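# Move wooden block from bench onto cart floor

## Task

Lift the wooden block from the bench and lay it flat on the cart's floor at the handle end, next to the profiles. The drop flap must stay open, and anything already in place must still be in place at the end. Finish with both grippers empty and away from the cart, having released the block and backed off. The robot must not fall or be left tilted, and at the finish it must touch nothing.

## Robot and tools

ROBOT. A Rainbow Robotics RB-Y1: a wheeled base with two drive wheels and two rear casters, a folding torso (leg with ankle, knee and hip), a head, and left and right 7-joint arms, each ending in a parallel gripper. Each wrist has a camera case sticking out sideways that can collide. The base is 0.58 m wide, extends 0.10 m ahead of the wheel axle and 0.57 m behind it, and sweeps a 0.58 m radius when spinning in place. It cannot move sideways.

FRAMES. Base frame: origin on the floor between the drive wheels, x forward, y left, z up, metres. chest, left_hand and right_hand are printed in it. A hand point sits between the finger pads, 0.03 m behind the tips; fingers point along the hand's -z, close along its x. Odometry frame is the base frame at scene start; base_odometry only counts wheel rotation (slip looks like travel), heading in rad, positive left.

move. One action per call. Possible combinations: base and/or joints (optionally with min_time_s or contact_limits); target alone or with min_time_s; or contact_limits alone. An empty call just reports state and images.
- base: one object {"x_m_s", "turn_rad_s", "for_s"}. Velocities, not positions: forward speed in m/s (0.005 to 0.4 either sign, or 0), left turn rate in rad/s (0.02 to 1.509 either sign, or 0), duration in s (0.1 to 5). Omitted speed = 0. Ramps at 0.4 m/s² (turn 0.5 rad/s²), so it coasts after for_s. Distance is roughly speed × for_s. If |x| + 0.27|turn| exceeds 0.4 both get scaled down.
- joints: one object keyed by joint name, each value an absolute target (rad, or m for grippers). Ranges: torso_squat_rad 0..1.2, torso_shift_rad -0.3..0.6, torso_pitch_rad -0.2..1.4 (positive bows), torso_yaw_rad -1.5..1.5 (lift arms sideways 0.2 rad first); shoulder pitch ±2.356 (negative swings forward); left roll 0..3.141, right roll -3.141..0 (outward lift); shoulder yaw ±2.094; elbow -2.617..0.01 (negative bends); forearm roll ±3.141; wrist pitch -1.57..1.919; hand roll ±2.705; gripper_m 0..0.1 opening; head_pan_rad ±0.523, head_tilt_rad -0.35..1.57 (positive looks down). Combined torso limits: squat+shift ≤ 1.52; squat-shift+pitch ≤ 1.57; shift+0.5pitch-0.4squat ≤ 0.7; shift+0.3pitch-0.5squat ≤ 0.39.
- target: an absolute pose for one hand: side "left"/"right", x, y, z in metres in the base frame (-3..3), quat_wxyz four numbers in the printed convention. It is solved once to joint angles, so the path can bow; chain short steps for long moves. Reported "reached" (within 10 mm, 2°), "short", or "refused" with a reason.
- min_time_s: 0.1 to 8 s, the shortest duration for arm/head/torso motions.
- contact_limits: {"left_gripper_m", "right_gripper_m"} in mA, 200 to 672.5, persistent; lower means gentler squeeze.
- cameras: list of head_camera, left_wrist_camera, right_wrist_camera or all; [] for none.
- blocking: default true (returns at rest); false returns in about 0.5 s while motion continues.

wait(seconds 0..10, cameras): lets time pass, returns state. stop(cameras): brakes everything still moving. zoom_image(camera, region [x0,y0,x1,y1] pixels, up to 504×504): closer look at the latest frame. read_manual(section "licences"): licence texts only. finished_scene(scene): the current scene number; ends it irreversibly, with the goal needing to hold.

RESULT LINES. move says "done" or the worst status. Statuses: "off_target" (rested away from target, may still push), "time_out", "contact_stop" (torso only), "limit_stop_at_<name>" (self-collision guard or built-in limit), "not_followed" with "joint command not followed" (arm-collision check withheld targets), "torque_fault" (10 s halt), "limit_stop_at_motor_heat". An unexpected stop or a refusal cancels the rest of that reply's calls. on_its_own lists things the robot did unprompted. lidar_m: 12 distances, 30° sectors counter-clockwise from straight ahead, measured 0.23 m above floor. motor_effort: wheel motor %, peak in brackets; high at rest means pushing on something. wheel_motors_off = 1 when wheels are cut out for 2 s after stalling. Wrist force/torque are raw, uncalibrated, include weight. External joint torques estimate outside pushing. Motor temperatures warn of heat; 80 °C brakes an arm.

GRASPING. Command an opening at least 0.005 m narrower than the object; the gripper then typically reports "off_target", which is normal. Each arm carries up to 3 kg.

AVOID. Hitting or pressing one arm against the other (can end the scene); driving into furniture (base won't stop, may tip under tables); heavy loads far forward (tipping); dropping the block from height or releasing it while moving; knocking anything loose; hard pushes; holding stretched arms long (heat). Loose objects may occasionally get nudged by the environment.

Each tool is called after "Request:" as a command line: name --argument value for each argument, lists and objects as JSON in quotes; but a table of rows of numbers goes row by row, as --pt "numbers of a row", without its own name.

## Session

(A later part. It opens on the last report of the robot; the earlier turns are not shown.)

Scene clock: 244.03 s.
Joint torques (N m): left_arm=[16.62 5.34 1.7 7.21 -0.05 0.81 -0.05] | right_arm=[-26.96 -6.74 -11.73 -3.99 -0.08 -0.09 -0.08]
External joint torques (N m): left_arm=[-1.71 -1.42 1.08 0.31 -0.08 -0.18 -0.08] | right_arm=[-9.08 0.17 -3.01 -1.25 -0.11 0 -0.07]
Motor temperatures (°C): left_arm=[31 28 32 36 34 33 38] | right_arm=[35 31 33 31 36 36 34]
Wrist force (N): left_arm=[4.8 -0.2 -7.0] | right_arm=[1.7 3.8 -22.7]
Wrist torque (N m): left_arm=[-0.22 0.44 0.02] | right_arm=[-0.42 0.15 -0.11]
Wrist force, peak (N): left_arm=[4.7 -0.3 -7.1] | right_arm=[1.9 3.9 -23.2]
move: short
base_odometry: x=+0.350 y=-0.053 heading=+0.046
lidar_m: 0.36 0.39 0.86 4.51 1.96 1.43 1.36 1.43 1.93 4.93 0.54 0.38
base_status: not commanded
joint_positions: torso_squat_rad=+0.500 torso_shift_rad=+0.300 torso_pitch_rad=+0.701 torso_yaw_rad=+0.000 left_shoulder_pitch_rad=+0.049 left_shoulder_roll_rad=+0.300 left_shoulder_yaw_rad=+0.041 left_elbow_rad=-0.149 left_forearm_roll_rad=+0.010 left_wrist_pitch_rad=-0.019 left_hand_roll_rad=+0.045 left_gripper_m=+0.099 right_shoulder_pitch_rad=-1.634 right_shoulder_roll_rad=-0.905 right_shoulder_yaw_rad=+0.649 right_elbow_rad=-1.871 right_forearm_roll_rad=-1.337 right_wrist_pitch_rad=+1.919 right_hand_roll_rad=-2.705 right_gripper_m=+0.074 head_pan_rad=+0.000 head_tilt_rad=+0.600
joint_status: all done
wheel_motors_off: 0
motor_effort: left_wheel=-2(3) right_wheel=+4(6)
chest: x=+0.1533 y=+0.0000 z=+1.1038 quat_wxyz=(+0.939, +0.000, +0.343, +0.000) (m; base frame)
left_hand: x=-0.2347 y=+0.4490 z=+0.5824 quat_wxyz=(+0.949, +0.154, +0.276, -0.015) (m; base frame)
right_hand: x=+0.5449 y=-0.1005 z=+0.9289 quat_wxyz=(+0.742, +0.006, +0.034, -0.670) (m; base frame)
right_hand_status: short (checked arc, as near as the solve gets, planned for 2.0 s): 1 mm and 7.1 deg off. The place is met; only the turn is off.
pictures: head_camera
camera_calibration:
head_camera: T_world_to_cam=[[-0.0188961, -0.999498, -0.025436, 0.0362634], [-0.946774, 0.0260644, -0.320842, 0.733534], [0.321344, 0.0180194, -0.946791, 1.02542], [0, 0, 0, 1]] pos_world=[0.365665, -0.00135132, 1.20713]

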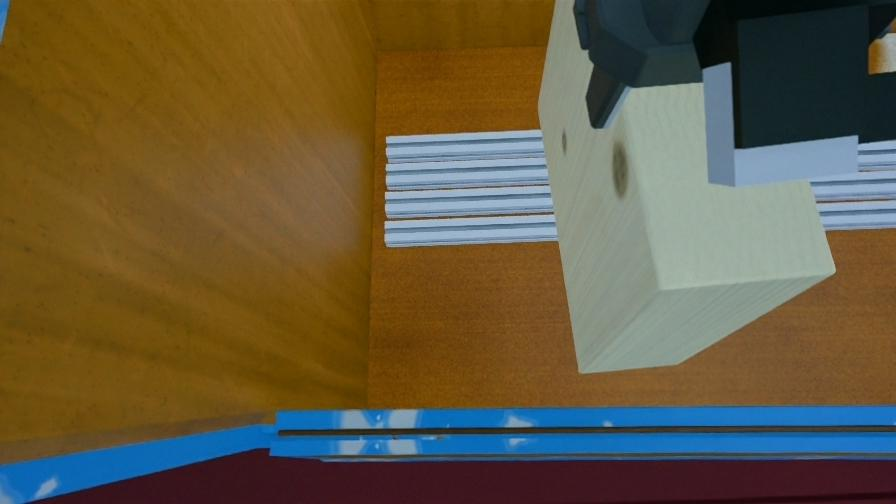

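Request:
move --target '{"side":"right","x":0.54,"y":-0.2,"z":0.95,"quat_wxyz":[0.7071,0,0,-0.7071]}' --min_time_s 1.5 --cameras '[]'

Request:
move --joints '{"right_hand_roll_rad": 0.5}' --min_time_s 4 --cameras '["head_camera"]'

Request:
move --target '{"side":"right","x":0.545,"y":-0.1,"z":0.93,"quat_wxyz":[0.7071,0,0,0.7071]}' --min_time_s 2 --cameras '["head_camera"]'

Scene clock: 248.57 s.
Joint torques (N m): left_arm=[16.35 5.52 1.35 7.24 0.01 0.75 -0.04] | right_arm=[-19.81 -12.89 -15.12 -3.02 0.07 -0.06 0.25]
External joint torques (N m): left_arm=[-1.98 -1.24 0.72 0.34 -0.02 -0.24 -0.07] | right_arm=[-4.89 -3.02 -6.04 -1.68 -0.06 -0.04 0.25]
Motor temperatures (°C): left_arm=[31 28 32 36 34 33 38] | right_arm=[35 31 33 31 36 36 34]
Wrist force (N): left_arm=[4.4 -0.2 -5.9] | right_arm=[0.2 2.9 -22.3]
Wrist torque (N m): left_arm=[-0.21 0.39 0.06] | right_arm=[-0.43 0.30 -0.08]
Wrist force, peak (N): left_arm=[5.1 -0.8 -6.8] | right_arm=[1.9 3.4 -23.1]
move: done
base_odometry: x=+0.350 y=-0.053 heading=+0.046
lidar_m: 0.35 0.38 0.85 4.50 1.96 1.41 1.36 1.43 1.95 4.93 0.54 0.38
base_status: not commanded
joint_positions: torso_squat_rad=+0.500 torso_shift_rad=+0.300 torso_pitch_rad=+0.701 torso_yaw_rad=+0.000 left_shoulder_pitch_rad=+0.049 left_shoulder_roll_rad=+0.300 left_shoulder_yaw_rad=+0.041 left_elbow_rad=-0.149 left_forearm_roll_rad=+0.010 left_wrist_pitch_rad=-0.019 left_hand_roll_rad=+0.045 left_gripper_m=+0.099 right_shoulder_pitch_rad=-1.515 right_shoulder_roll_rad=-1.238 right_shoulder_yaw_rad=+0.554 right_elbow_rad=-2.019 right_forearm_roll_rad=-1.454 right_wrist_pitch_rad=+1.869 right_hand_roll_rad=-2.681 right_gripper_m=+0.074 head_pan_rad=+0.000 head_tilt_rad=+0.600
joint_status: all done
wheel_motors_off: 0
motor_effort: left_wheel=-1(2) right_wheel=+4(6)
chest: x=+0.1533 y=+0.0000 z=+1.1038 quat_wxyz=(+0.939, +0.000, +0.343, +0.000) (m; base frame)
left_hand: x=-0.2347 y=+0.4490 z=+0.5824 quat_wxyz=(+0.949, +0.154, +0.276, -0.015) (m; base frame)
right_hand: x=+0.5395 y=-0.1999 z=+0.9491 quat_wxyz=(+0.707, -0.001, +0.000, -0.707) (m; base frame)
right_hand_status: reached (checked arc, planned for 1.5 s): 1 mm and 0.2 deg off.
pictures: none
No camera images: "cameras" was empty.

Scene clock: 252.87 s.
Joint torques (N m): left_arm=[16.2 5.28 1.3 7.17 -0.08 0.74 -0.02] | right_arm=[-20.51 -12.68 -14.88 -2.69 0.19 0.02 -0.03]
External joint torques (N m): left_arm=[-2.13 -1.48 0.68 0.27 -0.11 -0.25 -0.06] | right_arm=[-5.49 -2.79 -5.72 -1.32 -0.02 0.1 -0.03]
Motor temperatures (°C): left_arm=[31 28 32 36 34 33 38] | right_arm=[35 31 33 31 36 36 34]
Wrist force (N): left_arm=[3.9 -0.2 -6.3] | right_arm=[1.3 2.0 -22.0]
Wrist torque (N m): left_arm=[-0.21 0.33 0.05] | right_arm=[-0.52 0.26 -0.08]
Wrist force, peak (N): left_arm=[5.0 -0.4 -7.0] | right_arm=[1.4 2.3 -23.1]
move: done
base_odometry: x=+0.350 y=-0.053 heading=+0.046
lidar_m: 0.37 0.38 0.85 4.51 1.96 1.42 1.36 1.42 1.94 4.91 0.52 0.38
base_status: not commanded
joint_positions: torso_squat_rad=+0.500 torso_shift_rad=+0.300 torso_pitch_rad=+0.701 torso_yaw_rad=+0.000 left_shoulder_pitch_rad=+0.049 left_shoulder_roll_rad=+0.300 left_shoulder_yaw_rad=+0.041 left_elbow_rad=-0.149 left_forearm_roll_rad=+0.010 left_wrist_pitch_rad=-0.019 left_hand_roll_rad=+0.045 left_gripper_m=+0.099 right_shoulder_pitch_rad=-1.515 right_shoulder_roll_rad=-1.238 right_shoulder_yaw_rad=+0.554 right_elbow_rad=-2.019 right_forearm_roll_rad=-1.454 right_wrist_pitch_rad=+1.869 right_hand_roll_rad=+0.500 right_gripper_m=+0.074 head_pan_rad=+0.000 head_tilt_rad=+0.600
joint_status: all done
wheel_motors_off: 0
motor_effort: left_wheel=-2(2) right_wheel=+5(6)
chest: x=+0.1533 y=+0.0000 z=+1.1038 quat_wxyz=(+0.939, +0.000, +0.343, +0.000) (m; base frame)
left_hand: x=-0.2347 y=+0.4490 z=+0.5824 quat_wxyz=(+0.949, +0.154, +0.276, -0.015) (m; base frame)
right_hand: x=+0.5395 y=-0.1999 z=+0.9491 quat_wxyz=(+0.693, +0.000, +0.001, +0.721) (m; base frame)
pictures: head_camera
camera_calibration:
head_camera: T_world_to_cam=[[-0.0188961, -0.999498, -0.025436, 0.0362634], [-0.946774, 0.0260644, -0.320842, 0.733534], [0.321344, 0.0180194, -0.946791, 1.02542], [0, 0, 0, 1]] pos_world=[0.365665, -0.00135132, 1.20713]

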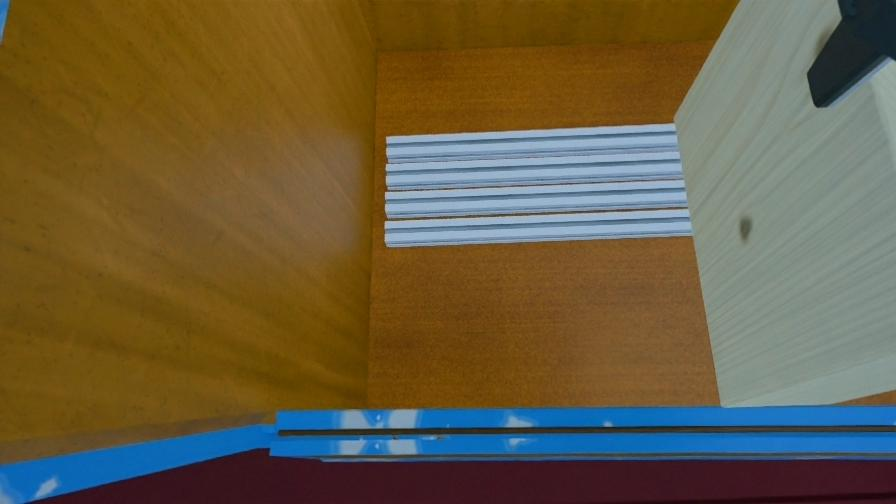

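Scene clock: 255.20 s.
Joint torques (N m): left_arm=[16.68 5.52 1.2 7.05 -0.06 0.85 0.03] | right_arm=[-26.66 -5.66 -11.46 -3.24 -0.07 0.22 -0.14]
External joint torques (N m): left_arm=[-1.65 -1.24 0.58 0.15 -0.09 -0.14 0] | right_arm=[-8.66 0.98 -2.49 -0.78 -0.29 0.28 -0.14]
Motor temperatures (°C): left_arm=[31 28 32 36 34 33 38] | right_arm=[35 31 33 31 36 36 34]
Wrist force (N): left_arm=[4.6 -0.7 -6.9] | right_arm=[1.3 2.1 -22.5]
Wrist torque (N m): left_arm=[-0.16 0.41 0.04] | right_arm=[-0.48 0.23 -0.09]
Wrist force, peak (N): left_arm=[4.9 -0.2 -7.2] | right_arm=[1.3 1.7 -23.1]
move: done
base_odometry: x=+0.350 y=-0.053 heading=+0.046
lidar_m: 0.37 0.39 0.84 4.52 1.97 1.41 1.35 1.44 1.94 4.93 0.53 0.39
base_status: not commanded
joint_positions: torso_squat_rad=+0.500 torso_shift_rad=+0.300 torso_pitch_rad=+0.701 torso_yaw_rad=+0.000 left_shoulder_pitch_rad=+0.049 left_shoulder_roll_rad=+0.300 left_shoulder_yaw_rad=+0.041 left_elbow_rad=-0.149 left_forearm_roll_rad=+0.010 left_wrist_pitch_rad=-0.019 left_hand_roll_rad=+0.045 left_gripper_m=+0.099 right_shoulder_pitch_rad=-1.684 right_shoulder_roll_rad=-0.916 right_shoulder_yaw_rad=+0.726 right_elbow_rad=-1.899 right_forearm_roll_rad=-1.319 right_wrist_pitch_rad=+1.915 right_hand_roll_rad=+0.283 right_gripper_m=+0.074 head_pan_rad=+0.000 head_tilt_rad=+0.600
joint_status: all done
wheel_motors_off: 0
motor_effort: left_wheel=-1(3) right_wheel=+3(5)
chest: x=+0.1533 y=+0.0000 z=+1.1038 quat_wxyz=(+0.939, +0.000, +0.343, +0.000) (m; base frame)
left_hand: x=-0.2347 y=+0.4490 z=+0.5824 quat_wxyz=(+0.949, +0.154, +0.276, -0.015) (m; base frame)
right_hand: x=+0.5444 y=-0.1004 z=+0.9291 quat_wxyz=(+0.707, +0.000, +0.001, +0.707) (m; base frame)
right_hand_status: reached (checked arc, planned for 2.0 s): 1 mm and 0.1 deg off.
pictures: head_camera
camera_calibration:
head_camera: T_world_to_cam=[[-0.0188961, -0.999498, -0.025436, 0.0362634], [-0.946774, 0.0260644, -0.320842, 0.733534], [0.321344, 0.0180194, -0.946791, 1.02542], [0, 0, 0, 1]] pos_world=[0.365665, -0.00135132, 1.20713]

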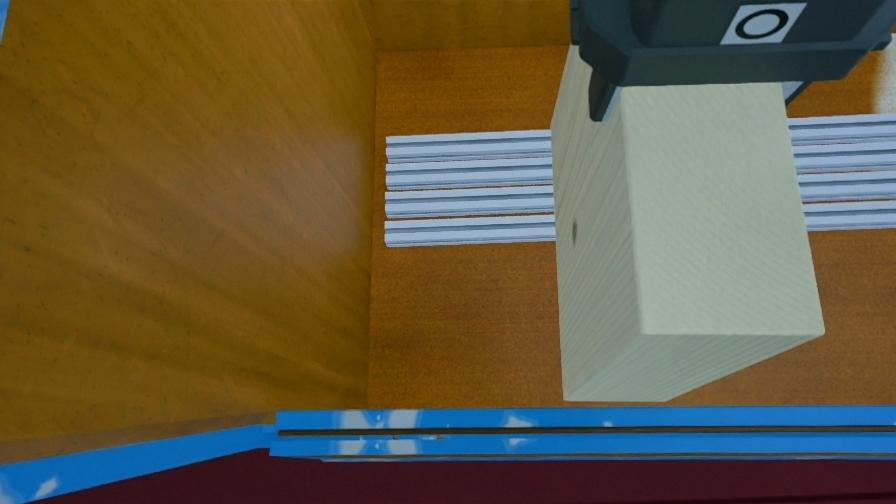

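Request:
move --target '{"side":"right","x":0.5675,"y":-0.03,"z":0.90,"quat_wxyz":[0.7071,0,0,0.7071]}' --min_time_s 1.5 --cameras '[]'

Request:
move --target '{"side":"right","x":0.5675,"y":-0.03,"z":0.75,"quat_wxyz":[0.7071,0,0,0.7071]}' --min_time_s 2 --cameras '["head_camera"]'

Scene clock: 260.47 s.
Joint torques (N m): left_arm=[16.27 5.26 1.66 7.16 0.05 0.79 -0.02] | right_arm=[-29.61 -4.03 -11.52 -5.05 -0.15 0.08 0.26]
External joint torques (N m): left_arm=[-2.06 -1.49 1.04 0.25 0.02 -0.2 -0.05] | right_arm=[-9.35 1.01 -2.73 -1.68 -0.38 0.15 0.26]
Motor temperatures (°C): left_arm=[31 28 32 36 34 33 38] | right_arm=[36 31 33 31 36 36 34]
Wrist force (N): left_arm=[4.7 -1.4 -6.5] | right_arm=[0.8 1.9 -22.7]
Wrist torque (N m): left_arm=[-0.04 0.41 0.07] | right_arm=[-0.50 0.16 -0.09]
Wrist force, peak (N): left_arm=[5.3 -0.4 -6.8] | right_arm=[1.2 2.1 -23.1]
move: done
base_odometry: x=+0.350 y=-0.053 heading=+0.046
lidar_m: 0.36 0.39 0.84 4.51 1.96 1.43 1.36 1.43 1.94 4.90 0.53 0.37
base_status: not commanded
joint_positions: torso_squat_rad=+0.500 torso_shift_rad=+0.300 torso_pitch_rad=+0.701 torso_yaw_rad=+0.000 left_shoulder_pitch_rad=+0.049 left_shoulder_roll_rad=+0.300 left_shoulder_yaw_rad=+0.041 left_elbow_rad=-0.149 left_forearm_roll_rad=+0.010 left_wrist_pitch_rad=-0.019 left_hand_roll_rad=+0.045 left_gripper_m=+0.099 right_shoulder_pitch_rad=-1.776 right_shoulder_roll_rad=-0.681 right_shoulder_yaw_rad=+0.839 right_elbow_rad=-1.628 right_forearm_roll_rad=-1.190 right_wrist_pitch_rad=+1.853 right_hand_roll_rad=+0.313 right_gripper_m=+0.074 head_pan_rad=+0.000 head_tilt_rad=+0.600
joint_status: all done
wheel_motors_off: 0
motor_effort: left_wheel=-1(2) right_wheel=+3(6)
chest: x=+0.1533 y=+0.0000 z=+1.1038 quat_wxyz=(+0.939, +0.000, +0.343, +0.000) (m; base frame)
left_hand: x=-0.2346 y=+0.4490 z=+0.5823 quat_wxyz=(+0.949, +0.154, +0.276, -0.015) (m; base frame)
right_hand: x=+0.5670 y=-0.0305 z=+0.8990 quat_wxyz=(+0.707, +0.000, +0.001, +0.707) (m; base frame)
right_hand_status: reached (checked arc, planned for 1.5 s): 1 mm and 0.1 deg off.
pictures: none
No camera images: "cameras" was empty.

Scene clock: 262.80 s.
Joint torques (N m): left_arm=[16.5 5.33 1.46 7.12 0 0.82 0.02] | right_arm=[-25.6 -2.3 -10.14 -7.32 0.22 0.02 0.15]
External joint torques (N m): left_arm=[-1.83 -1.42 0.84 0.22 -0.03 -0.17 -0.01] | right_arm=[-6.24 1.68 -2.4 -2.65 -0.01 0.09 0.15]
Motor temperatures (°C): left_arm=[31 28 32 36 34 33 38] | right_arm=[36 31 33 31 36 36 34]
Wrist force (N): left_arm=[4.4 -0.3 -6.6] | right_arm=[1.4 2.0 -22.5]
Wrist torque (N m): left_arm=[-0.23 0.40 0.04] | right_arm=[-0.48 0.25 -0.12]
Wrist force, peak (N): left_arm=[4.7 -0.9 -6.8] | right_arm=[1.4 2.0 -23.4]
move: done
base_odometry: x=+0.350 y=-0.053 heading=+0.046
lidar_m: 0.36 0.38 0.85 4.52 1.96 1.41 1.36 1.43 1.93 4.91 0.54 0.39
base_status: not commanded
joint_positions: torso_squat_rad=+0.500 torso_shift_rad=+0.300 torso_pitch_rad=+0.701 torso_yaw_rad=+0.000 left_shoulder_pitch_rad=+0.049 left_shoulder_roll_rad=+0.300 left_shoulder_yaw_rad=+0.041 left_elbow_rad=-0.149 left_forearm_roll_rad=+0.010 left_wrist_pitch_rad=-0.019 left_hand_roll_rad=+0.045 left_gripper_m=+0.099 right_shoulder_pitch_rad=-1.570 right_shoulder_roll_rad=-0.576 right_shoulder_yaw_rad=+0.991 right_elbow_rad=-1.389 right_forearm_roll_rad=-0.962 right_wrist_pitch_rad=+1.526 right_hand_roll_rad=+0.450 right_gripper_m=+0.074 head_pan_rad=+0.000 head_tilt_rad=+0.600
joint_status: all done
wheel_motors_off: 0
motor_effort: left_wheel=-2(2) right_wheel=+4(6)
chest: x=+0.1533 y=+0.0000 z=+1.1038 quat_wxyz=(+0.939, +0.000, +0.343, +0.000) (m; base frame)
left_hand: x=-0.2346 y=+0.4490 z=+0.5823 quat_wxyz=(+0.949, +0.154, +0.276, -0.015) (m; base frame)
right_hand: x=+0.5669 y=-0.0307 z=+0.7494 quat_wxyz=(+0.707, +0.000, +0.001, +0.707) (m; base frame)
right_hand_status: reached (checked arc, planned for 2.0 s): 1 mm and 0.1 deg off.
pictures: head_camera
camera_calibration:
head_camera: T_world_to_cam=[[-0.0189268, -0.9995, -0.0253409, 0.0361601], [-0.946773, 0.0260629, -0.320844, 0.733536], [0.321344, 0.0179195, -0.946793, 1.02542], [0, 0, 0, 1]] pos_world=[0.365665, -0.00135107, 1.20713]

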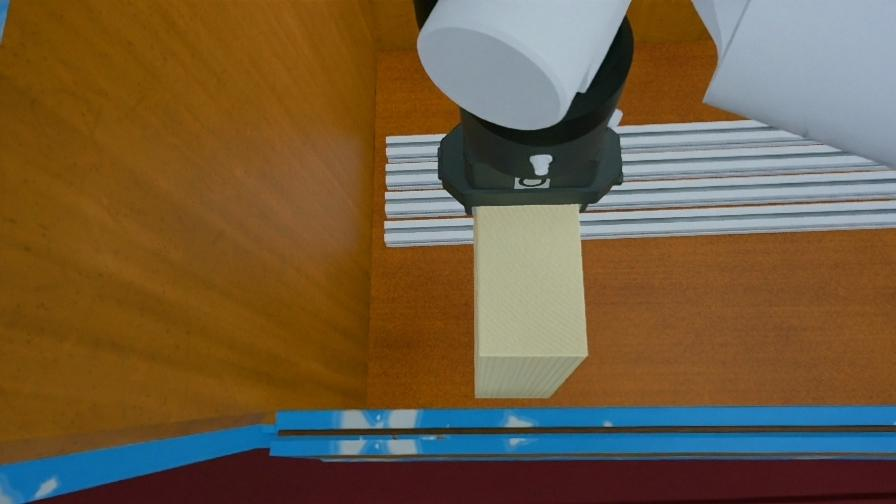

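Request:
move --joints '{"torso_squat_rad":0.9,"torso_shift_rad":0.43}' --min_time_s 3 --cameras '["head_camera"]'

Scene clock: 272.67 s.
Joint torques (N m): left_arm=[16.64 5.16 1.26 7.25 -0.08 0.8 0.05] | right_arm=[-25.69 -2.02 -10.08 -7.13 0.02 0.03 0.13]
External joint torques (N m): left_arm=[-1.69 -1.6 0.64 0.35 -0.1 -0.19 0.01] | right_arm=[-6.32 1.96 -2.34 -2.47 -0.21 0.11 0.13]
Motor temperatures (°C): left_arm=[31 28 32 36 34 33 38] | right_arm=[36 31 32 31 36 36 34]
Wrist force (N): left_arm=[3.4 -0.6 -6.2] | right_arm=[1.4 2.2 -22.4]
Wrist torque (N m): left_arm=[-0.16 0.26 0.07] | right_arm=[-0.53 0.23 -0.09]
Wrist force, peak (N): left_arm=[4.9 -1.3 -6.8] | right_arm=[1.8 2.3 -23.1]
move: done
base_odometry: x=+0.350 y=-0.053 heading=+0.046
lidar_m: 0.37 0.39 0.85 4.51 1.97 1.42 1.35 1.42 1.93 4.92 0.53 0.38
base_status: not commanded
joint_positions: torso_squat_rad=+0.900 torso_shift_rad=+0.430 torso_pitch_rad=+0.701 torso_yaw_rad=+0.000 left_shoulder_pitch_rad=+0.049 left_shoulder_roll_rad=+0.300 left_shoulder_yaw_rad=+0.041 left_elbow_rad=-0.149 left_forearm_roll_rad=+0.010 left_wrist_pitch_rad=-0.019 left_hand_roll_rad=+0.045 left_gripper_m=+0.099 right_shoulder_pitch_rad=-1.570 right_shoulder_roll_rad=-0.576 right_shoulder_yaw_rad=+0.991 right_elbow_rad=-1.389 right_forearm_roll_rad=-0.962 right_wrist_pitch_rad=+1.526 right_hand_roll_rad=+0.450 right_gripper_m=+0.074 head_pan_rad=+0.000 head_tilt_rad=+0.600
joint_status: all done
wheel_motors_off: 0
motor_effort: left_wheel=-1(3) right_wheel=+5(6)
chest: x=+0.1531 y=+0.0000 z=+0.9125 quat_wxyz=(+0.939, +0.000, +0.343, +0.000) (m; base frame)
left_hand: x=-0.2348 y=+0.4490 z=+0.3910 quat_wxyz=(+0.949, +0.154, +0.276, -0.015) (m; base frame)
right_hand: x=+0.5667 y=-0.0307 z=+0.5581 quat_wxyz=(+0.707, +0.000, +0.001, +0.707) (m; base frame)
pictures: head_camera
camera_calibration:
head_camera: T_world_to_cam=[[-0.0189251, -0.9995, -0.0253433, 0.0313085], [-0.946712, 0.0260655, -0.321025, 0.672035], [0.321525, 0.0179173, -0.946732, 0.844265], [0, 0, 0, 1]] pos_world=[0.365364, -0.00135106, 1.01583]

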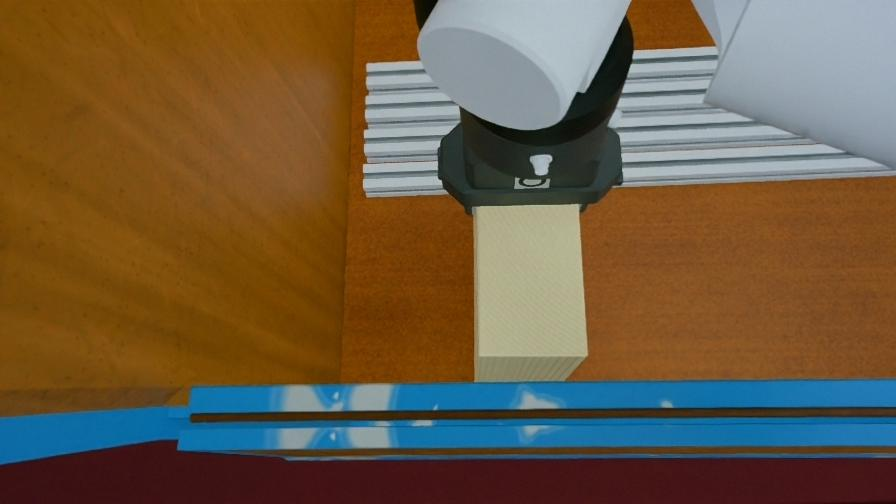

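Request:
move --target '{"side":"right","x":0.5675,"y":0.01,"z":0.54,"quat_wxyz":[0.6964,0.1228,-0.1228,0.6964]}' --min_time_s 2 --cameras '["head_camera"]'

Scene clock: 277.30 s.
Joint torques (N m): left_arm=[16.25 5.27 1.48 7.28 0.03 0.84 0.04] | right_arm=[-23.72 -3.79 -13.74 -10.02 -1.76 -2.15 0.23]
External joint torques (N m): left_arm=[-2.08 -1.48 0.86 0.38 0 -0.16 0.01] | right_arm=[-5.44 0.31 -6.18 -4.33 -1.63 -1.55 0.21]
Motor temperatures (°C): left_arm=[31 28 32 36 34 33 38] | right_arm=[36 31 32 31 36 36 34]
Wrist force (N): left_arm=[4.9 -0.5 -6.4] | right_arm=[-6.7 2.0 -21.0]
Wrist torque (N m): left_arm=[-0.20 0.43 0.07] | right_arm=[-0.47 0.80 -0.01]
Wrist force, peak (N): left_arm=[4.9 -0.1 -7.2] | right_arm=[1.5 2.1 -23.0]
move: done
base_odometry: x=+0.350 y=-0.053 heading=+0.046
lidar_m: 0.36 0.38 0.84 4.51 1.97 1.42 1.36 1.43 1.95 4.92 0.54 0.38
base_status: not commanded
joint_positions: torso_squat_rad=+0.900 torso_shift_rad=+0.430 torso_pitch_rad=+0.701 torso_yaw_rad=+0.000 left_shoulder_pitch_rad=+0.049 left_shoulder_roll_rad=+0.300 left_shoulder_yaw_rad=+0.041 left_elbow_rad=-0.149 left_forearm_roll_rad=+0.010 left_wrist_pitch_rad=-0.019 left_hand_roll_rad=+0.045 left_gripper_m=+0.099 right_shoulder_pitch_rad=-1.420 right_shoulder_roll_rad=-0.601 right_shoulder_yaw_rad=+0.882 right_elbow_rad=-1.387 right_forearm_roll_rad=-1.053 right_wrist_pitch_rad=+1.212 right_hand_roll_rad=+0.611 right_gripper_m=+0.074 head_pan_rad=+0.000 head_tilt_rad=+0.600
joint_status: all done
wheel_motors_off: 0
motor_effort: left_wheel=-1(2) right_wheel=+4(7)
chest: x=+0.1531 y=+0.0000 z=+0.9125 quat_wxyz=(+0.939, +0.000, +0.343, +0.000) (m; base frame)
left_hand: x=-0.2348 y=+0.4490 z=+0.3910 quat_wxyz=(+0.949, +0.154, +0.276, -0.015) (m; base frame)
right_hand: x=+0.5667 y=+0.0093 z=+0.5388 quat_wxyz=(+0.697, +0.122, -0.121, +0.696) (m; base frame)
right_hand_status: reached (checked arc, planned for 2.0 s): 2 mm and 0.2 deg off.
pictures: head_camera
camera_calibration:
head_camera: T_world_to_cam=[[-0.0189213, -0.9995, -0.025342, 0.0313059], [-0.946712, 0.0260615, -0.321025, 0.672035], [0.321525, 0.0179174, -0.946732, 0.844265], [0, 0, 0, 1]] pos_world=[0.365364, -0.00135107, 1.01583]

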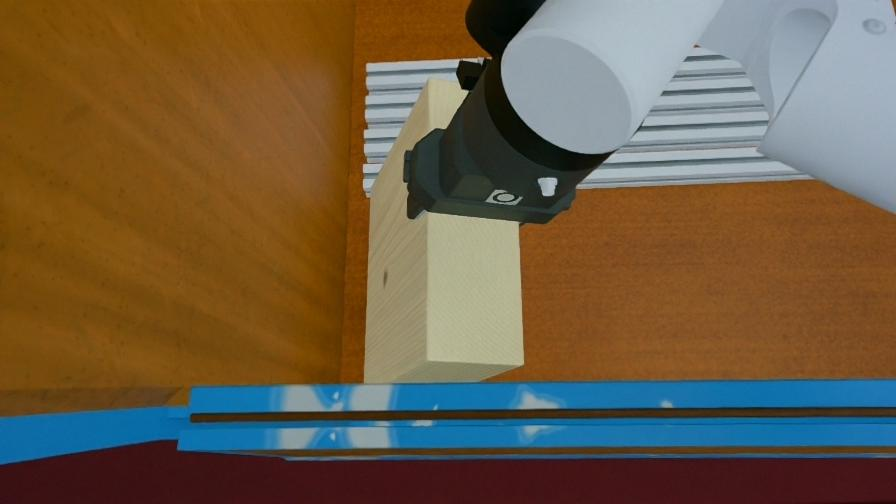

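Request:
move --target '{"side":"right","x":0.5675,"y":0.02,"z":0.51,"quat_wxyz":[0.6964,0.1228,-0.1228,0.6964]}' --min_time_s 1 --cameras '[]'

Request:
move --target '{"side":"right","x":0.5675,"y":0.02,"z":0.497,"quat_wxyz":[0.6964,0.1228,-0.1228,0.6964]}' --min_time_s 0.8 --cameras '["head_camera"]'

Scene clock: 281.00 s.
Joint torques (N m): left_arm=[16.25 5.33 1.38 7.2 -0.14 0.91 -0.05] | right_arm=[-21.31 1.39 -7.51 -8.91 -1.51 -2.96 0.22]
External joint torques (N m): left_arm=[-2.06 -1.43 0.76 0.3 -0.17 -0.09 -0.08] | right_arm=[-2.94 4.81 -0.58 -3.11 -1.38 -2.37 0.21]
Motor temperatures (°C): left_arm=[31 28 32 36 34 33 38] | right_arm=[36 31 32 31 36 36 34]
Wrist force (N): left_arm=[4.5 -0.5 -6.8] | right_arm=[-6.6 3.3 -0.4]
Wrist torque (N m): left_arm=[-0.17 0.40 0.07] | right_arm=[-0.28 1.50 -0.37]
Wrist force, peak (N): left_arm=[4.9 -0.7 -7.0] | right_arm=[-7.0 1.4 -21.6]
move: done
base_odometry: x=+0.350 y=-0.053 heading=+0.046
lidar_m: 0.36 0.38 0.83 4.51 1.98 1.41 1.36 1.43 1.93 4.93 0.52 0.38
base_status: not commanded
joint_positions: torso_squat_rad=+0.900 torso_shift_rad=+0.430 torso_pitch_rad=+0.700 torso_yaw_rad=+0.000 left_shoulder_pitch_rad=+0.049 left_shoulder_roll_rad=+0.300 left_shoulder_yaw_rad=+0.041 left_elbow_rad=-0.149 left_forearm_roll_rad=+0.010 left_wrist_pitch_rad=-0.019 left_hand_roll_rad=+0.045 left_gripper_m=+0.099 right_shoulder_pitch_rad=-1.414 right_shoulder_roll_rad=-0.529 right_shoulder_yaw_rad=+0.903 right_elbow_rad=-1.255 right_forearm_roll_rad=-1.030 right_wrist_pitch_rad=+1.142 right_hand_roll_rad=+0.666 right_gripper_m=+0.074 head_pan_rad=+0.000 head_tilt_rad=+0.600
joint_status: all done
wheel_motors_off: 0
motor_effort: left_wheel=-2(3) right_wheel=+5(7)
chest: x=+0.1528 y=+0.0000 z=+0.9126 quat_wxyz=(+0.939, +0.000, +0.343, +0.000) (m; base frame)
left_hand: x=-0.2347 y=+0.4490 z=+0.3908 quat_wxyz=(+0.949, +0.154, +0.276, -0.015) (m; base frame)
right_hand: x=+0.5674 y=+0.0187 z=+0.5099 quat_wxyz=(+0.697, +0.122, -0.122, +0.696) (m; base frame)
right_hand_status: reached (checked arc, planned for 1.0 s): 1 mm and 0.2 deg off.
pictures: none
No camera images: "cameras" was empty.

Scene clock: 282.13 s.
Joint torques (N m): left_arm=[16.17 5.47 1.2 7.12 -0.07 0.74 -0.02] | right_arm=[1.63 -5.18 6.57 8.69 4.98 0.79 0.82]
External joint torques (N m): left_arm=[-2.07 -1.3 0.58 0.25 -0.1 -0.25 -0.05] | right_arm=[20.11 -1.97 13.26 14.5 5.14 1.4 0.8]
Motor temperatures (°C): left_arm=[31 28 32 36 34 33 38] | right_arm=[36 31 32 31 36 36 34]
Wrist force (N): left_arm=[4.7 -0.3 -6.7] | right_arm=[13.9 15.6 58.8]
Wrist torque (N m): left_arm=[-0.25 0.47 0.05] | right_arm=[-0.17 -1.08 -1.02]
Wrist force, peak (N): left_arm=[4.8 -0.5 -7.0] | right_arm=[13.1 19.9 71.2]
move: done
base_odometry: x=+0.350 y=-0.053 heading=+0.046
lidar_m: 0.37 0.39 0.84 4.51 1.97 1.42 1.35 1.42 1.94 4.92 0.53 0.39
base_status: not commanded
joint_positions: torso_squat_rad=+0.900 torso_shift_rad=+0.429 torso_pitch_rad=+0.697 torso_yaw_rad=+0.000 left_shoulder_pitch_rad=+0.049 left_shoulder_roll_rad=+0.300 left_shoulder_yaw_rad=+0.041 left_elbow_rad=-0.149 left_forearm_roll_rad=+0.010 left_wrist_pitch_rad=-0.019 left_hand_roll_rad=+0.045 left_gripper_m=+0.099 right_shoulder_pitch_rad=-1.414 right_shoulder_roll_rad=-0.503 right_shoulder_yaw_rad=+0.905 right_elbow_rad=-1.199 right_forearm_roll_rad=-1.031 right_wrist_pitch_rad=+1.108 right_hand_roll_rad=+0.701 right_gripper_m=+0.074 head_pan_rad=+0.000 head_tilt_rad=+0.600
joint_status: all done
wheel_motors_off: 0
motor_effort: left_wheel=-2(4) right_wheel=+9(10)
chest: x=+0.1515 y=+0.0000 z=+0.9133 quat_wxyz=(+0.940, +0.000, +0.342, +0.000) (m; base frame)
left_hand: x=-0.2344 y=+0.4490 z=+0.3904 quat_wxyz=(+0.949, +0.154, +0.274, -0.014) (m; base frame)
right_hand: x=+0.5696 y=+0.0228 z=+0.5028 quat_wxyz=(+0.695, +0.122, -0.128, +0.697) (m; base frame)
right_hand_status: reached (checked arc, planned for 0.8 s): 7 mm and 0.6 deg off.
pictures: head_camera
camera_calibration:
head_camera: T_world_to_cam=[[-0.0189886, -0.999501, -0.0252508, 0.0312424], [-0.945555, 0.0261594, -0.324409, 0.673763], [0.324907, 0.0177159, -0.94558, 0.843978], [0, 0, 0, 1]] pos_world=[0.363459, -0.00135027, 1.01741]

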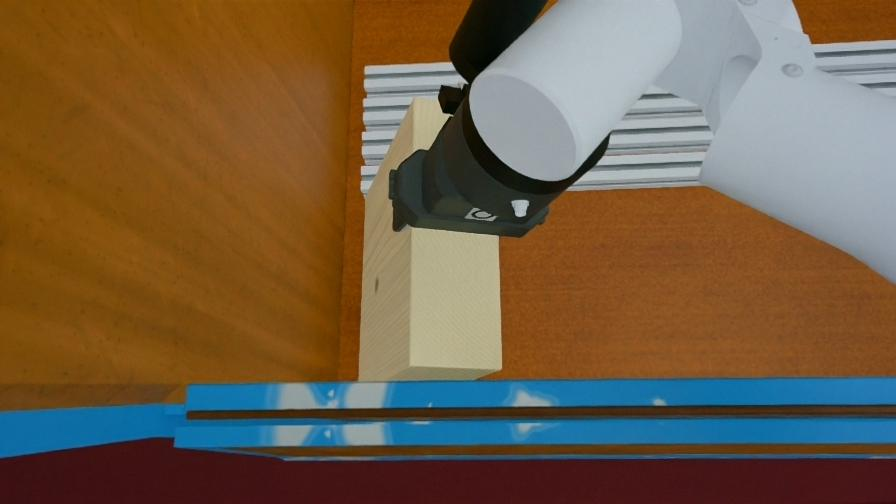

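Request:
move --target '{"side":"right","x":0.5675,"y":0.02,"z":0.535,"quat_wxyz":[0.6964,0.1228,-0.1228,0.6964]}' --min_time_s 1 --cameras '[]'

Request:
move --target '{"side":"right","x":0.548,"y":0.025,"z":0.53,"quat_wxyz":[0.6964,0.1228,-0.1228,0.6964]}' --min_time_s 1 --cameras '["head_camera"]'

Request:
zoom_image --camera "head_camera" --region '[330, 80, 580, 400]'

Request:
move --target '{"side":"right","x":0.548,"y":0.025,"z":0.507,"quat_wxyz":[0.6964,0.1228,-0.1228,0.6964]}' --min_time_s 1 --cameras '["head_camera"]'

Scene clock: 290.30 s.
Joint torques (N m): left_arm=[16.51 5.46 1.23 7.18 -0.02 0.88 0.04] | right_arm=[-27.46 -2.44 -13.36 -11.15 -1.67 -1.94 -0.28]
External joint torques (N m): left_arm=[-1.81 -1.29 0.6 0.28 -0.04 -0.11 0] | right_arm=[-8.97 1.23 -6.04 -5.39 -1.53 -1.34 -0.3]
Motor temperatures (°C): left_arm=[31 28 32 36 34 33 38] | right_arm=[36 31 32 31 36 36 34]
Wrist force (N): left_arm=[4.6 -0.2 -6.2] | right_arm=[-5.7 1.7 -21.3]
Wrist torque (N m): left_arm=[-0.23 0.39 0.05] | right_arm=[-0.46 0.85 -0.02]
Wrist force, peak (N): left_arm=[4.4 -0.2 -7.4] | right_arm=[13.9 15.3 59.5]
move: done
base_odometry: x=+0.350 y=-0.053 heading=+0.046
lidar_m: 0.36 0.38 0.85 4.52 1.96 1.40 1.36 1.42 1.93 4.93 0.53 0.38
base_status: not commanded
joint_positions: torso_squat_rad=+0.900 torso_shift_rad=+0.430 torso_pitch_rad=+0.701 torso_yaw_rad=+0.000 left_shoulder_pitch_rad=+0.049 left_shoulder_roll_rad=+0.300 left_shoulder_yaw_rad=+0.041 left_elbow_rad=-0.149 left_forearm_roll_rad=+0.010 left_wrist_pitch_rad=-0.019 left_hand_roll_rad=+0.045 left_gripper_m=+0.099 right_shoulder_pitch_rad=-1.431 right_shoulder_roll_rad=-0.560 right_shoulder_yaw_rad=+0.892 right_elbow_rad=-1.329 right_forearm_roll_rad=-1.046 right_wrist_pitch_rad=+1.197 right_hand_roll_rad=+0.623 right_gripper_m=+0.074 head_pan_rad=+0.000 head_tilt_rad=+0.600
joint_status: all done
wheel_motors_off: 0
motor_effort: left_wheel=-1(2) right_wheel=+2(11)
chest: x=+0.1530 y=+0.0000 z=+0.9125 quat_wxyz=(+0.939, +0.000, +0.343, +0.000) (m; base frame)
left_hand: x=-0.2348 y=+0.4490 z=+0.3909 quat_wxyz=(+0.949, +0.154, +0.276, -0.015) (m; base frame)
right_hand: x=+0.5667 y=+0.0191 z=+0.5311 quat_wxyz=(+0.697, +0.124, -0.120, +0.696) (m; base frame)
right_hand_status: reached (checked arc, planned for 1.0 s): 4 mm and 0.4 deg off.
pictures: none
No camera images: "cameras" was empty.

Scene clock: 291.63 s.
Joint torques (N m): left_arm=[16.43 5.34 1.45 7.2 -0.05 0.81 -0.03] | right_arm=[-17.08 -0.37 -5.98 -11.52 -3.31 0.26 -0.35]
External joint torques (N m): left_arm=[-1.89 -1.42 0.83 0.3 -0.07 -0.18 -0.07] | right_arm=[0.69 2.92 1.42 -5.6 -3.21 0.86 -0.38]
Motor temperatures (°C): left_arm=[31 28 32 36 34 33 38] | right_arm=[36 31 32 31 36 36 34]
Wrist force (N): left_arm=[4.7 -0.6 -6.9] | right_arm=[-1.6 -10.8 -18.9]
Wrist torque (N m): left_arm=[-0.17 0.43 -0.02] | right_arm=[-0.52 0.85 -0.06]
Wrist force, peak (N): left_arm=[4.7 -0.6 -6.9] | right_arm=[-6.0 0.4 -21.7]
move: done
base_odometry: x=+0.350 y=-0.053 heading=+0.046
lidar_m: 0.36 0.38 0.85 4.51 1.96 1.43 1.35 1.43 1.93 4.92 0.54 0.38
base_status: not commanded
joint_positions: torso_squat_rad=+0.900 torso_shift_rad=+0.430 torso_pitch_rad=+0.701 torso_yaw_rad=+0.000 left_shoulder_pitch_rad=+0.049 left_shoulder_roll_rad=+0.300 left_shoulder_yaw_rad=+0.041 left_elbow_rad=-0.149 left_forearm_roll_rad=+0.010 left_wrist_pitch_rad=-0.019 left_hand_roll_rad=+0.045 left_gripper_m=+0.099 right_shoulder_pitch_rad=-1.399 right_shoulder_roll_rad=-0.569 right_shoulder_yaw_rad=+0.909 right_elbow_rad=-1.411 right_forearm_roll_rad=-1.009 right_wrist_pitch_rad=+1.198 right_hand_roll_rad=+0.559 right_gripper_m=+0.074 head_pan_rad=+0.000 head_tilt_rad=+0.600
joint_status: all done
wheel_motors_off: 0
motor_effort: left_wheel=-2(2) right_wheel=+2(5)
chest: x=+0.1530 y=+0.0000 z=+0.9125 quat_wxyz=(+0.939, +0.000, +0.343, +0.000) (m; base frame)
left_hand: x=-0.2348 y=+0.4490 z=+0.3909 quat_wxyz=(+0.949, +0.154, +0.276, -0.015) (m; base frame)
right_hand: x=+0.5488 y=+0.0247 z=+0.5298 quat_wxyz=(+0.696, +0.125, -0.121, +0.696) (m; base frame)
right_hand_status: reached (checked arc, planned for 1.0 s): 1 mm and 0.3 deg off.
pictures: head_camera
camera_calibration:
head_camera: T_world_to_cam=[[-0.0189188, -0.9995, -0.025347, 0.0314106], [-0.946672, 0.026063, -0.321144, 0.672076], [0.321644, 0.0179196, -0.946691, 0.844305], [0, 0, 0, 1]] pos_world=[0.365264, -0.00125107, 1.01592]

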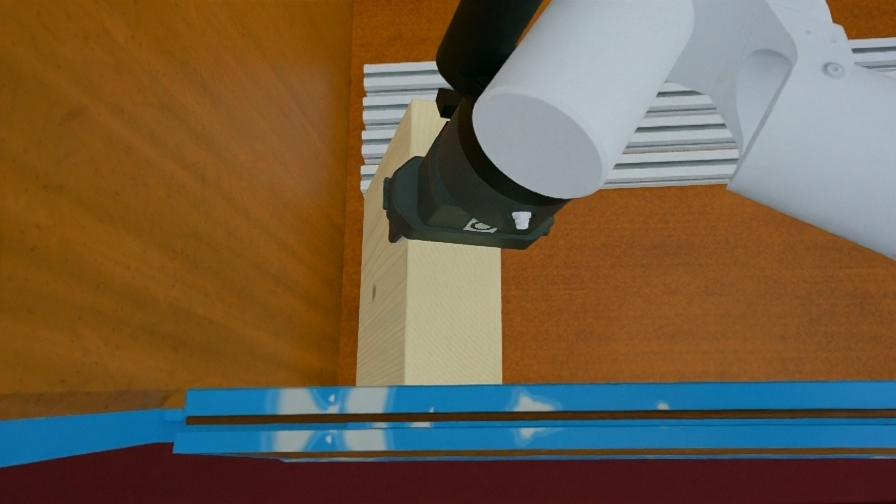

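Scaled by 1.575 from the camera's 896x504 image, which has a finer 1280x720 frame.

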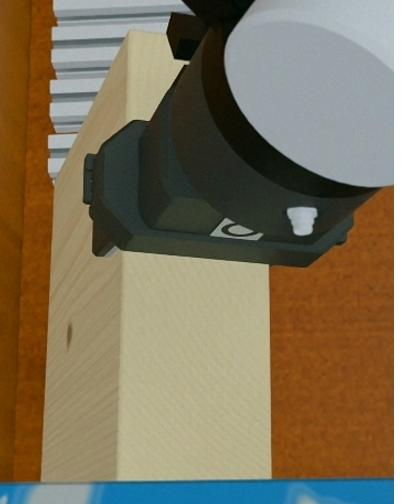

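Scene clock: 292.97 s.
Joint torques (N m): left_arm=[16.35 5.28 1.56 7.1 -0.02 0.79 -0.04] | right_arm=[-7.75 7.34 -0.09 -7.67 -3.62 -0.12 -0.1]
External joint torques (N m): left_arm=[-1.95 -1.48 0.94 0.21 -0.04 -0.2 -0.07] | right_arm=[9.92 10.38 6.95 -1.71 -3.52 0.51 -0.12]
Motor temperatures (°C): left_arm=[31 28 32 36 34 33 38] | right_arm=[35 31 32 31 36 36 34]
Wrist force (N): left_arm=[4.0 -0.1 -6.6] | right_arm=[-1.8 -12.8 15.2]
Wrist torque (N m): left_arm=[-0.22 0.33 0.07] | right_arm=[0.21 1.27 0.07]
Wrist force, peak (N): left_arm=[5.0 0.0 -6.7] | right_arm=[-3.8 -14.5 16.6]
move: done
base_odometry: x=+0.350 y=-0.053 heading=+0.046
lidar_m: 0.37 0.38 0.85 4.52 1.96 1.42 1.36 1.43 1.93 4.93 0.53 0.38
base_status: not commanded
joint_positions: torso_squat_rad=+0.900 torso_shift_rad=+0.430 torso_pitch_rad=+0.700 torso_yaw_rad=+0.000 left_shoulder_pitch_rad=+0.049 left_shoulder_roll_rad=+0.300 left_shoulder_yaw_rad=+0.041 left_elbow_rad=-0.149 left_forearm_roll_rad=+0.010 left_wrist_pitch_rad=-0.019 left_hand_roll_rad=+0.045 left_gripper_m=+0.099 right_shoulder_pitch_rad=-1.382 right_shoulder_roll_rad=-0.540 right_shoulder_yaw_rad=+0.923 right_elbow_rad=-1.337 right_forearm_roll_rad=-0.988 right_wrist_pitch_rad=+1.141 right_hand_roll_rad=+0.597 right_gripper_m=+0.074 head_pan_rad=+0.000 head_tilt_rad=+0.600
joint_status: all done
wheel_motors_off: 0
motor_effort: left_wheel=-6(6) right_wheel=+1(4)
chest: x=+0.1526 y=+0.0000 z=+0.9128 quat_wxyz=(+0.939, +0.000, +0.343, +0.000) (m; base frame)
left_hand: x=-0.2346 y=+0.4490 z=+0.3907 quat_wxyz=(+0.949, +0.154, +0.275, -0.015) (m; base frame)
right_hand: x=+0.5504 y=+0.0240 z=+0.5088 quat_wxyz=(+0.697, +0.120, -0.125, +0.696) (m; base frame)
right_hand_status: reached (checked arc, planned for 1.0 s): 3 mm and 0.3 deg off.
pictures: head_camera
camera_calibration:
head_camera: T_world_to_cam=[[-0.0190525, -0.999501, -0.0252077, 0.0312192], [-0.946333, 0.0261633, -0.322133, 0.672613], [0.322632, 0.0177175, -0.946359, 0.844144], [0, 0, 0, 1]] pos_world=[0.364763, -0.00135026, 1.01632]

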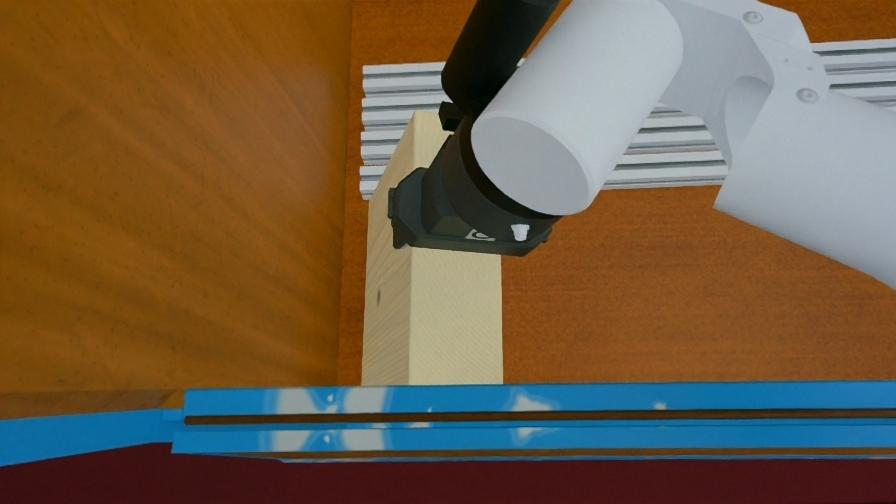

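Request:
move --target '{"side":"right","x":0.562,"y":0.02,"z":0.54,"quat_wxyz":[0.6964,0.1228,-0.1228,0.6964]}' --min_time_s 1 --cameras '[]'

Request:
move --target '{"side":"right","x":0.575,"y":0.0,"z":0.68,"quat_wxyz":[0.7071,0,0,0.7071]}' --min_time_s 2 --cameras '[]'

Request:
move --joints '{"torso_squat_rad":1.0,"torso_shift_rad":0.5,"torso_pitch_rad":0.85}' --min_time_s 3 --cameras '["head_camera"]'

Scene clock: 302.30 s.
Joint torques (N m): left_arm=[16.22 5.5 1.4 7.24 0.13 0.86 0.07] | right_arm=[-27.77 -2.97 -13.55 -11.5 -1.61 -1.98 -0.39]
External joint torques (N m): left_arm=[-2.1 -1.25 0.78 0.34 0.1 -0.13 0.04] | right_arm=[-9.53 0.72 -6.06 -5.72 -1.5 -1.37 -0.41]
Motor temperatures (°C): left_arm=[31 28 32 36 34 33 38] | right_arm=[35 31 32 31 36 36 34]
Wrist force (N): left_arm=[4.7 -0.9 -6.3] | right_arm=[-5.9 2.4 -21.1]
Wrist torque (N m): left_arm=[-0.11 0.44 0.08] | right_arm=[-0.48 0.77 -0.04]
Wrist force, peak (N): left_arm=[5.1 -0.2 -7.5] | right_arm=[-3.8 -8.0 -23.8]
move: done
base_odometry: x=+0.350 y=-0.053 heading=+0.046
lidar_m: 0.37 0.38 0.85 4.52 1.96 1.42 1.36 1.44 1.95 4.93 0.54 0.38
base_status: not commanded
joint_positions: torso_squat_rad=+0.900 torso_shift_rad=+0.430 torso_pitch_rad=+0.701 torso_yaw_rad=+0.000 left_shoulder_pitch_rad=+0.049 left_shoulder_roll_rad=+0.300 left_shoulder_yaw_rad=+0.041 left_elbow_rad=-0.149 left_forearm_roll_rad=+0.010 left_wrist_pitch_rad=-0.019 left_hand_roll_rad=+0.045 left_gripper_m=+0.099 right_shoulder_pitch_rad=-1.423 right_shoulder_roll_rad=-0.579 right_shoulder_yaw_rad=+0.893 right_elbow_rad=-1.387 right_forearm_roll_rad=-1.036 right_wrist_pitch_rad=+1.214 right_hand_roll_rad=+0.587 right_gripper_m=+0.074 head_pan_rad=+0.000 head_tilt_rad=+0.600
joint_status: all done
wheel_motors_off: 0
motor_effort: left_wheel=-4(7) right_wheel=+2(5)
chest: x=+0.1530 y=+0.0000 z=+0.9125 quat_wxyz=(+0.939, +0.000, +0.343, +0.000) (m; base frame)
left_hand: x=-0.2348 y=+0.4490 z=+0.3909 quat_wxyz=(+0.949, +0.154, +0.276, -0.015) (m; base frame)
right_hand: x=+0.5610 y=+0.0191 z=+0.5377 quat_wxyz=(+0.697, +0.123, -0.121, +0.696) (m; base frame)
right_hand_status: reached (checked arc, planned for 1.0 s): 3 mm and 0.3 deg off.
pictures: none
No camera images: "cameras" was empty.

Scene clock: 304.63 s.
Joint torques (N m): left_arm=[16.33 5.42 1.21 7.27 -0.06 0.81 -0.08] | right_arm=[-30.67 -2.96 -13.6 -7.03 -0.18 0.25 -0.19]
External joint torques (N m): left_arm=[-1.99 -1.33 0.58 0.37 -0.09 -0.19 -0.11] | right_arm=[-9.74 1.35 -5.18 -3.15 -0.41 0.32 -0.18]
Motor temperatures (°C): left_arm=[31 28 32 36 34 33 38] | right_arm=[35 31 32 31 36 36 34]
Wrist force (N): left_arm=[4.0 0.3 -7.0] | right_arm=[2.4 1.8 -21.9]
Wrist torque (N m): left_arm=[-0.26 0.32 0.04] | right_arm=[-0.49 0.30 -0.08]
Wrist force, peak (N): left_arm=[4.9 -0.1 -7.1] | right_arm=[2.6 2.8 -22.5]
move: done
base_odometry: x=+0.350 y=-0.053 heading=+0.046
lidar_m: 0.37 0.36 0.86 4.50 1.97 1.42 1.36 1.41 1.93 4.91 0.52 0.39
base_status: not commanded
joint_positions: torso_squat_rad=+0.900 torso_shift_rad=+0.430 torso_pitch_rad=+0.701 torso_yaw_rad=+0.000 left_shoulder_pitch_rad=+0.049 left_shoulder_roll_rad=+0.300 left_shoulder_yaw_rad=+0.041 left_elbow_rad=-0.149 left_forearm_roll_rad=+0.010 left_wrist_pitch_rad=-0.019 left_hand_roll_rad=+0.045 left_gripper_m=+0.099 right_shoulder_pitch_rad=-1.784 right_shoulder_roll_rad=-0.569 right_shoulder_yaw_rad=+0.886 right_elbow_rad=-1.476 right_forearm_roll_rad=-1.115 right_wrist_pitch_rad=+1.787 right_hand_roll_rad=+0.352 right_gripper_m=+0.074 head_pan_rad=+0.000 head_tilt_rad=+0.600
joint_status: all done
wheel_motors_off: 0
motor_effort: left_wheel=-3(5) right_wheel=+3(5)
chest: x=+0.1530 y=+0.0000 z=+0.9125 quat_wxyz=(+0.939, +0.000, +0.343, +0.000) (m; base frame)
left_hand: x=-0.2348 y=+0.4490 z=+0.3909 quat_wxyz=(+0.949, +0.154, +0.276, -0.015) (m; base frame)
right_hand: x=+0.5745 y=-0.0007 z=+0.6787 quat_wxyz=(+0.707, +0.000, +0.002, +0.707) (m; base frame)
right_hand_status: reached (checked arc, planned for 2.0 s): 2 mm and 0.2 deg off.
pictures: none
No camera images: "cameras" was empty.

Scene clock: 307.93 s.
Joint torques (N m): left_arm=[19.11 4.57 1.65 8.45 -0.09 1.16 0.11] | right_arm=[-27.03 -2.03 -12.63 -7.66 -1.99 0.84 -0.21]
External joint torques (N m): left_arm=[-2.38 -1.27 1.07 0.38 -0.11 -0.08 0.07] | right_arm=[-7.15 1.07 -4.84 -2.91 -1.96 0.81 -0.21]
Motor temperatures (°C): left_arm=[31 28 32 36 34 33 38] | right_arm=[36 31 32 31 36 36 34]
Wrist force (N): left_arm=[5.1 -0.5 -5.9] | right_arm=[2.1 -3.8 -20.2]
Wrist torque (N m): left_arm=[-0.14 0.40 0.00] | right_arm=[-1.16 0.30 0.02]
Wrist force, peak (N): left_arm=[5.6 -0.6 -6.6] | right_arm=[2.6 2.0 -22.9]
move: done
base_odometry: x=+0.350 y=-0.053 heading=+0.046
lidar_m: 0.36 0.38 0.84 4.51 1.97 1.42 1.36 1.43 1.93 5.00 0.54 0.37
base_status: not commanded
joint_positions: torso_squat_rad=+1.000 torso_shift_rad=+0.500 torso_pitch_rad=+0.851 torso_yaw_rad=+0.000 left_shoulder_pitch_rad=+0.049 left_shoulder_roll_rad=+0.300 left_shoulder_yaw_rad=+0.041 left_elbow_rad=-0.149 left_forearm_roll_rad=+0.010 left_wrist_pitch_rad=-0.019 left_hand_roll_rad=+0.045 left_gripper_m=+0.099 right_shoulder_pitch_rad=-1.784 right_shoulder_roll_rad=-0.569 right_shoulder_yaw_rad=+0.886 right_elbow_rad=-1.476 right_forearm_roll_rad=-1.114 right_wrist_pitch_rad=+1.787 right_hand_roll_rad=+0.352 right_gripper_m=+0.074 head_pan_rad=+0.000 head_tilt_rad=+0.600
joint_status: all done
wheel_motors_off: 0
motor_effort: left_wheel=-2(5) right_wheel=+5(6)
chest: x=+0.1861 y=+0.0000 z=+0.8165 quat_wxyz=(+0.911, +0.000, +0.413, +0.000) (m; base frame)
left_hand: x=-0.2754 y=+0.4490 z=+0.3587 quat_wxyz=(+0.925, +0.153, +0.346, -0.026) (m; base frame)
right_hand: x=+0.5681 y=-0.0006 z=+0.5225 quat_wxyz=(+0.705, +0.053, +0.054, +0.705) (m; base frame)
pictures: head_camera
camera_calibration:
head_camera: T_world_to_cam=[[-0.0225124, -0.999502, -0.0221329, 0.0275427], [-0.984041, 0.026062, -0.176023, 0.561011], [0.176512, 0.017817, -0.984137, 0.800287], [0, 0, 0, 1]] pos_world=[0.411418, -0.00135081, 0.886952]

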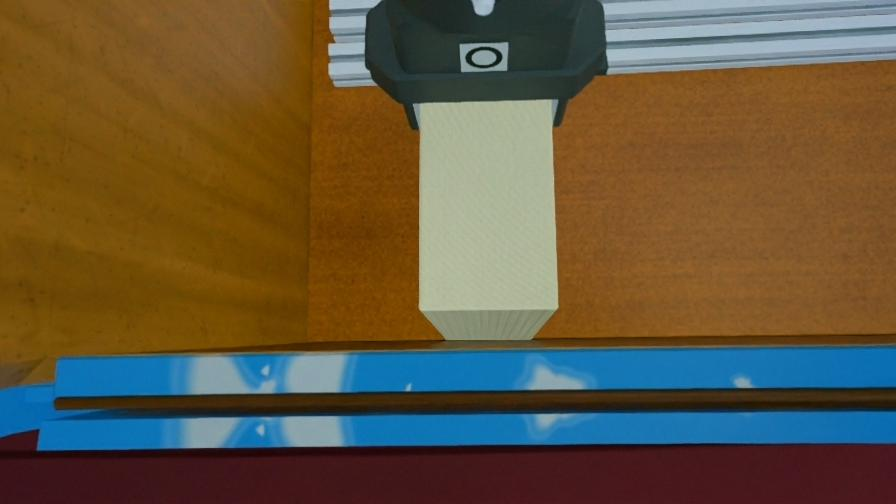

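Request:
move --target '{"side":"right","x":0.566,"y":0.015,"z":0.545,"quat_wxyz":[0.6964,0.1228,-0.1228,0.6964]}' --min_time_s 1.5 --cameras '["head_camera"]'

Request:
zoom_image --camera "head_camera" --region '[280, 0, 680, 400]'

Scene clock: 311.03 s.
Joint torques (N m): left_arm=[19.11 4.2 1.37 8.53 0.01 1.1 0.06] | right_arm=[-22.98 -3.33 -14.61 -10.44 -0.81 -2.54 -0.31]
External joint torques (N m): left_arm=[-2.38 -1.64 0.79 0.46 -0.01 -0.14 0.03] | right_arm=[-5.76 0.79 -6.36 -5.18 -0.82 -1.87 -0.33]
Motor temperatures (°C): left_arm=[31 28 32 36 34 33 38] | right_arm=[36 31 32 31 36 36 34]
Wrist force (N): left_arm=[5.2 -0.2 -5.9] | right_arm=[-6.0 3.0 -21.0]
Wrist torque (N m): left_arm=[-0.21 0.44 0.01] | right_arm=[-0.32 0.79 -0.09]
Wrist force, peak (N): left_arm=[5.4 -0.7 -6.8] | right_arm=[-0.5 -0.5 -22.8]
move: done
base_odometry: x=+0.350 y=-0.053 heading=+0.046
lidar_m: 0.36 0.37 0.85 4.52 1.97 1.41 1.36 1.42 1.94 4.99 0.56 0.38
base_status: not commanded
joint_positions: torso_squat_rad=+1.000 torso_shift_rad=+0.500 torso_pitch_rad=+0.851 torso_yaw_rad=+0.000 left_shoulder_pitch_rad=+0.049 left_shoulder_roll_rad=+0.300 left_shoulder_yaw_rad=+0.041 left_elbow_rad=-0.149 left_forearm_roll_rad=+0.010 left_wrist_pitch_rad=-0.019 left_hand_roll_rad=+0.045 left_gripper_m=+0.099 right_shoulder_pitch_rad=-1.578 right_shoulder_roll_rad=-0.740 right_shoulder_yaw_rad=+0.747 right_elbow_rad=-1.840 right_forearm_roll_rad=-1.075 right_wrist_pitch_rad=+1.528 right_hand_roll_rad=+0.322 right_gripper_m=+0.074 head_pan_rad=+0.000 head_tilt_rad=+0.600
joint_status: all done
wheel_motors_off: 0
motor_effort: left_wheel=-3(4) right_wheel=+5(6)
chest: x=+0.1861 y=+0.0000 z=+0.8165 quat_wxyz=(+0.911, +0.000, +0.413, +0.000) (m; base frame)
left_hand: x=-0.2754 y=+0.4490 z=+0.3587 quat_wxyz=(+0.925, +0.153, +0.346, -0.026) (m; base frame)
right_hand: x=+0.5654 y=+0.0143 z=+0.5439 quat_wxyz=(+0.697, +0.123, -0.121, +0.696) (m; base frame)
right_hand_status: reached (checked arc, planned for 1.5 s): 1 mm and 0.2 deg off.
pictures: head_camera
camera_calibration:
head_camera: T_world_to_cam=[[-0.0225133, -0.999502, -0.022131, 0.0275414], [-0.984058, 0.0260608, -0.175926, 0.560933], [0.176415, 0.0178175, -0.984155, 0.800343], [0, 0, 0, 1]] pos_world=[0.411418, -0.00135082, 0.886953]

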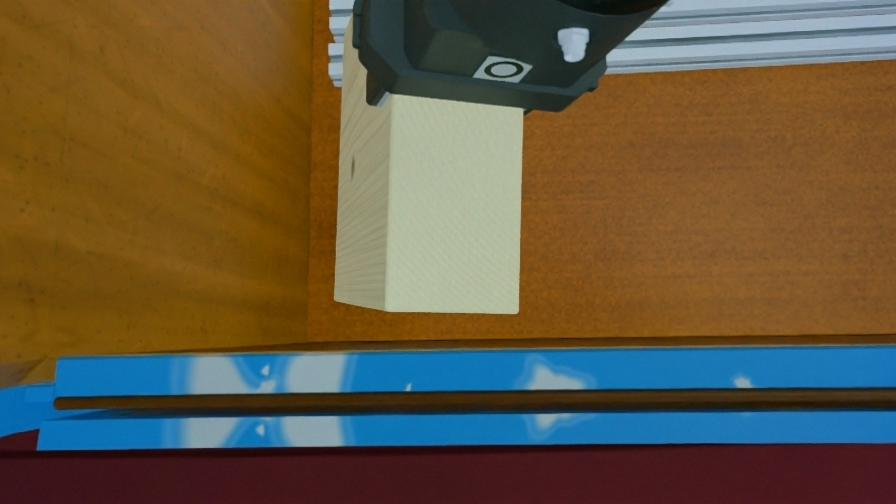

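Scaled by 1.260 from the camera's 896x504 image, which has a finer 1280x720 frame.

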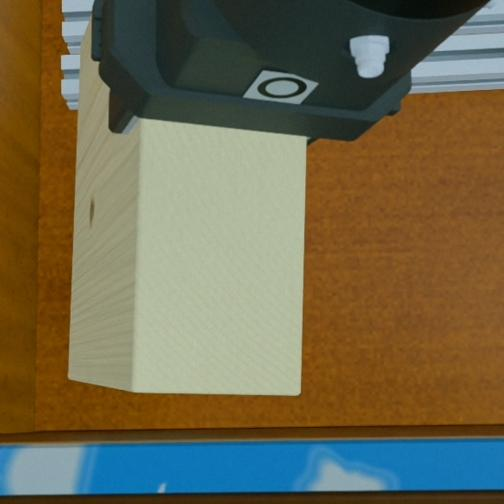

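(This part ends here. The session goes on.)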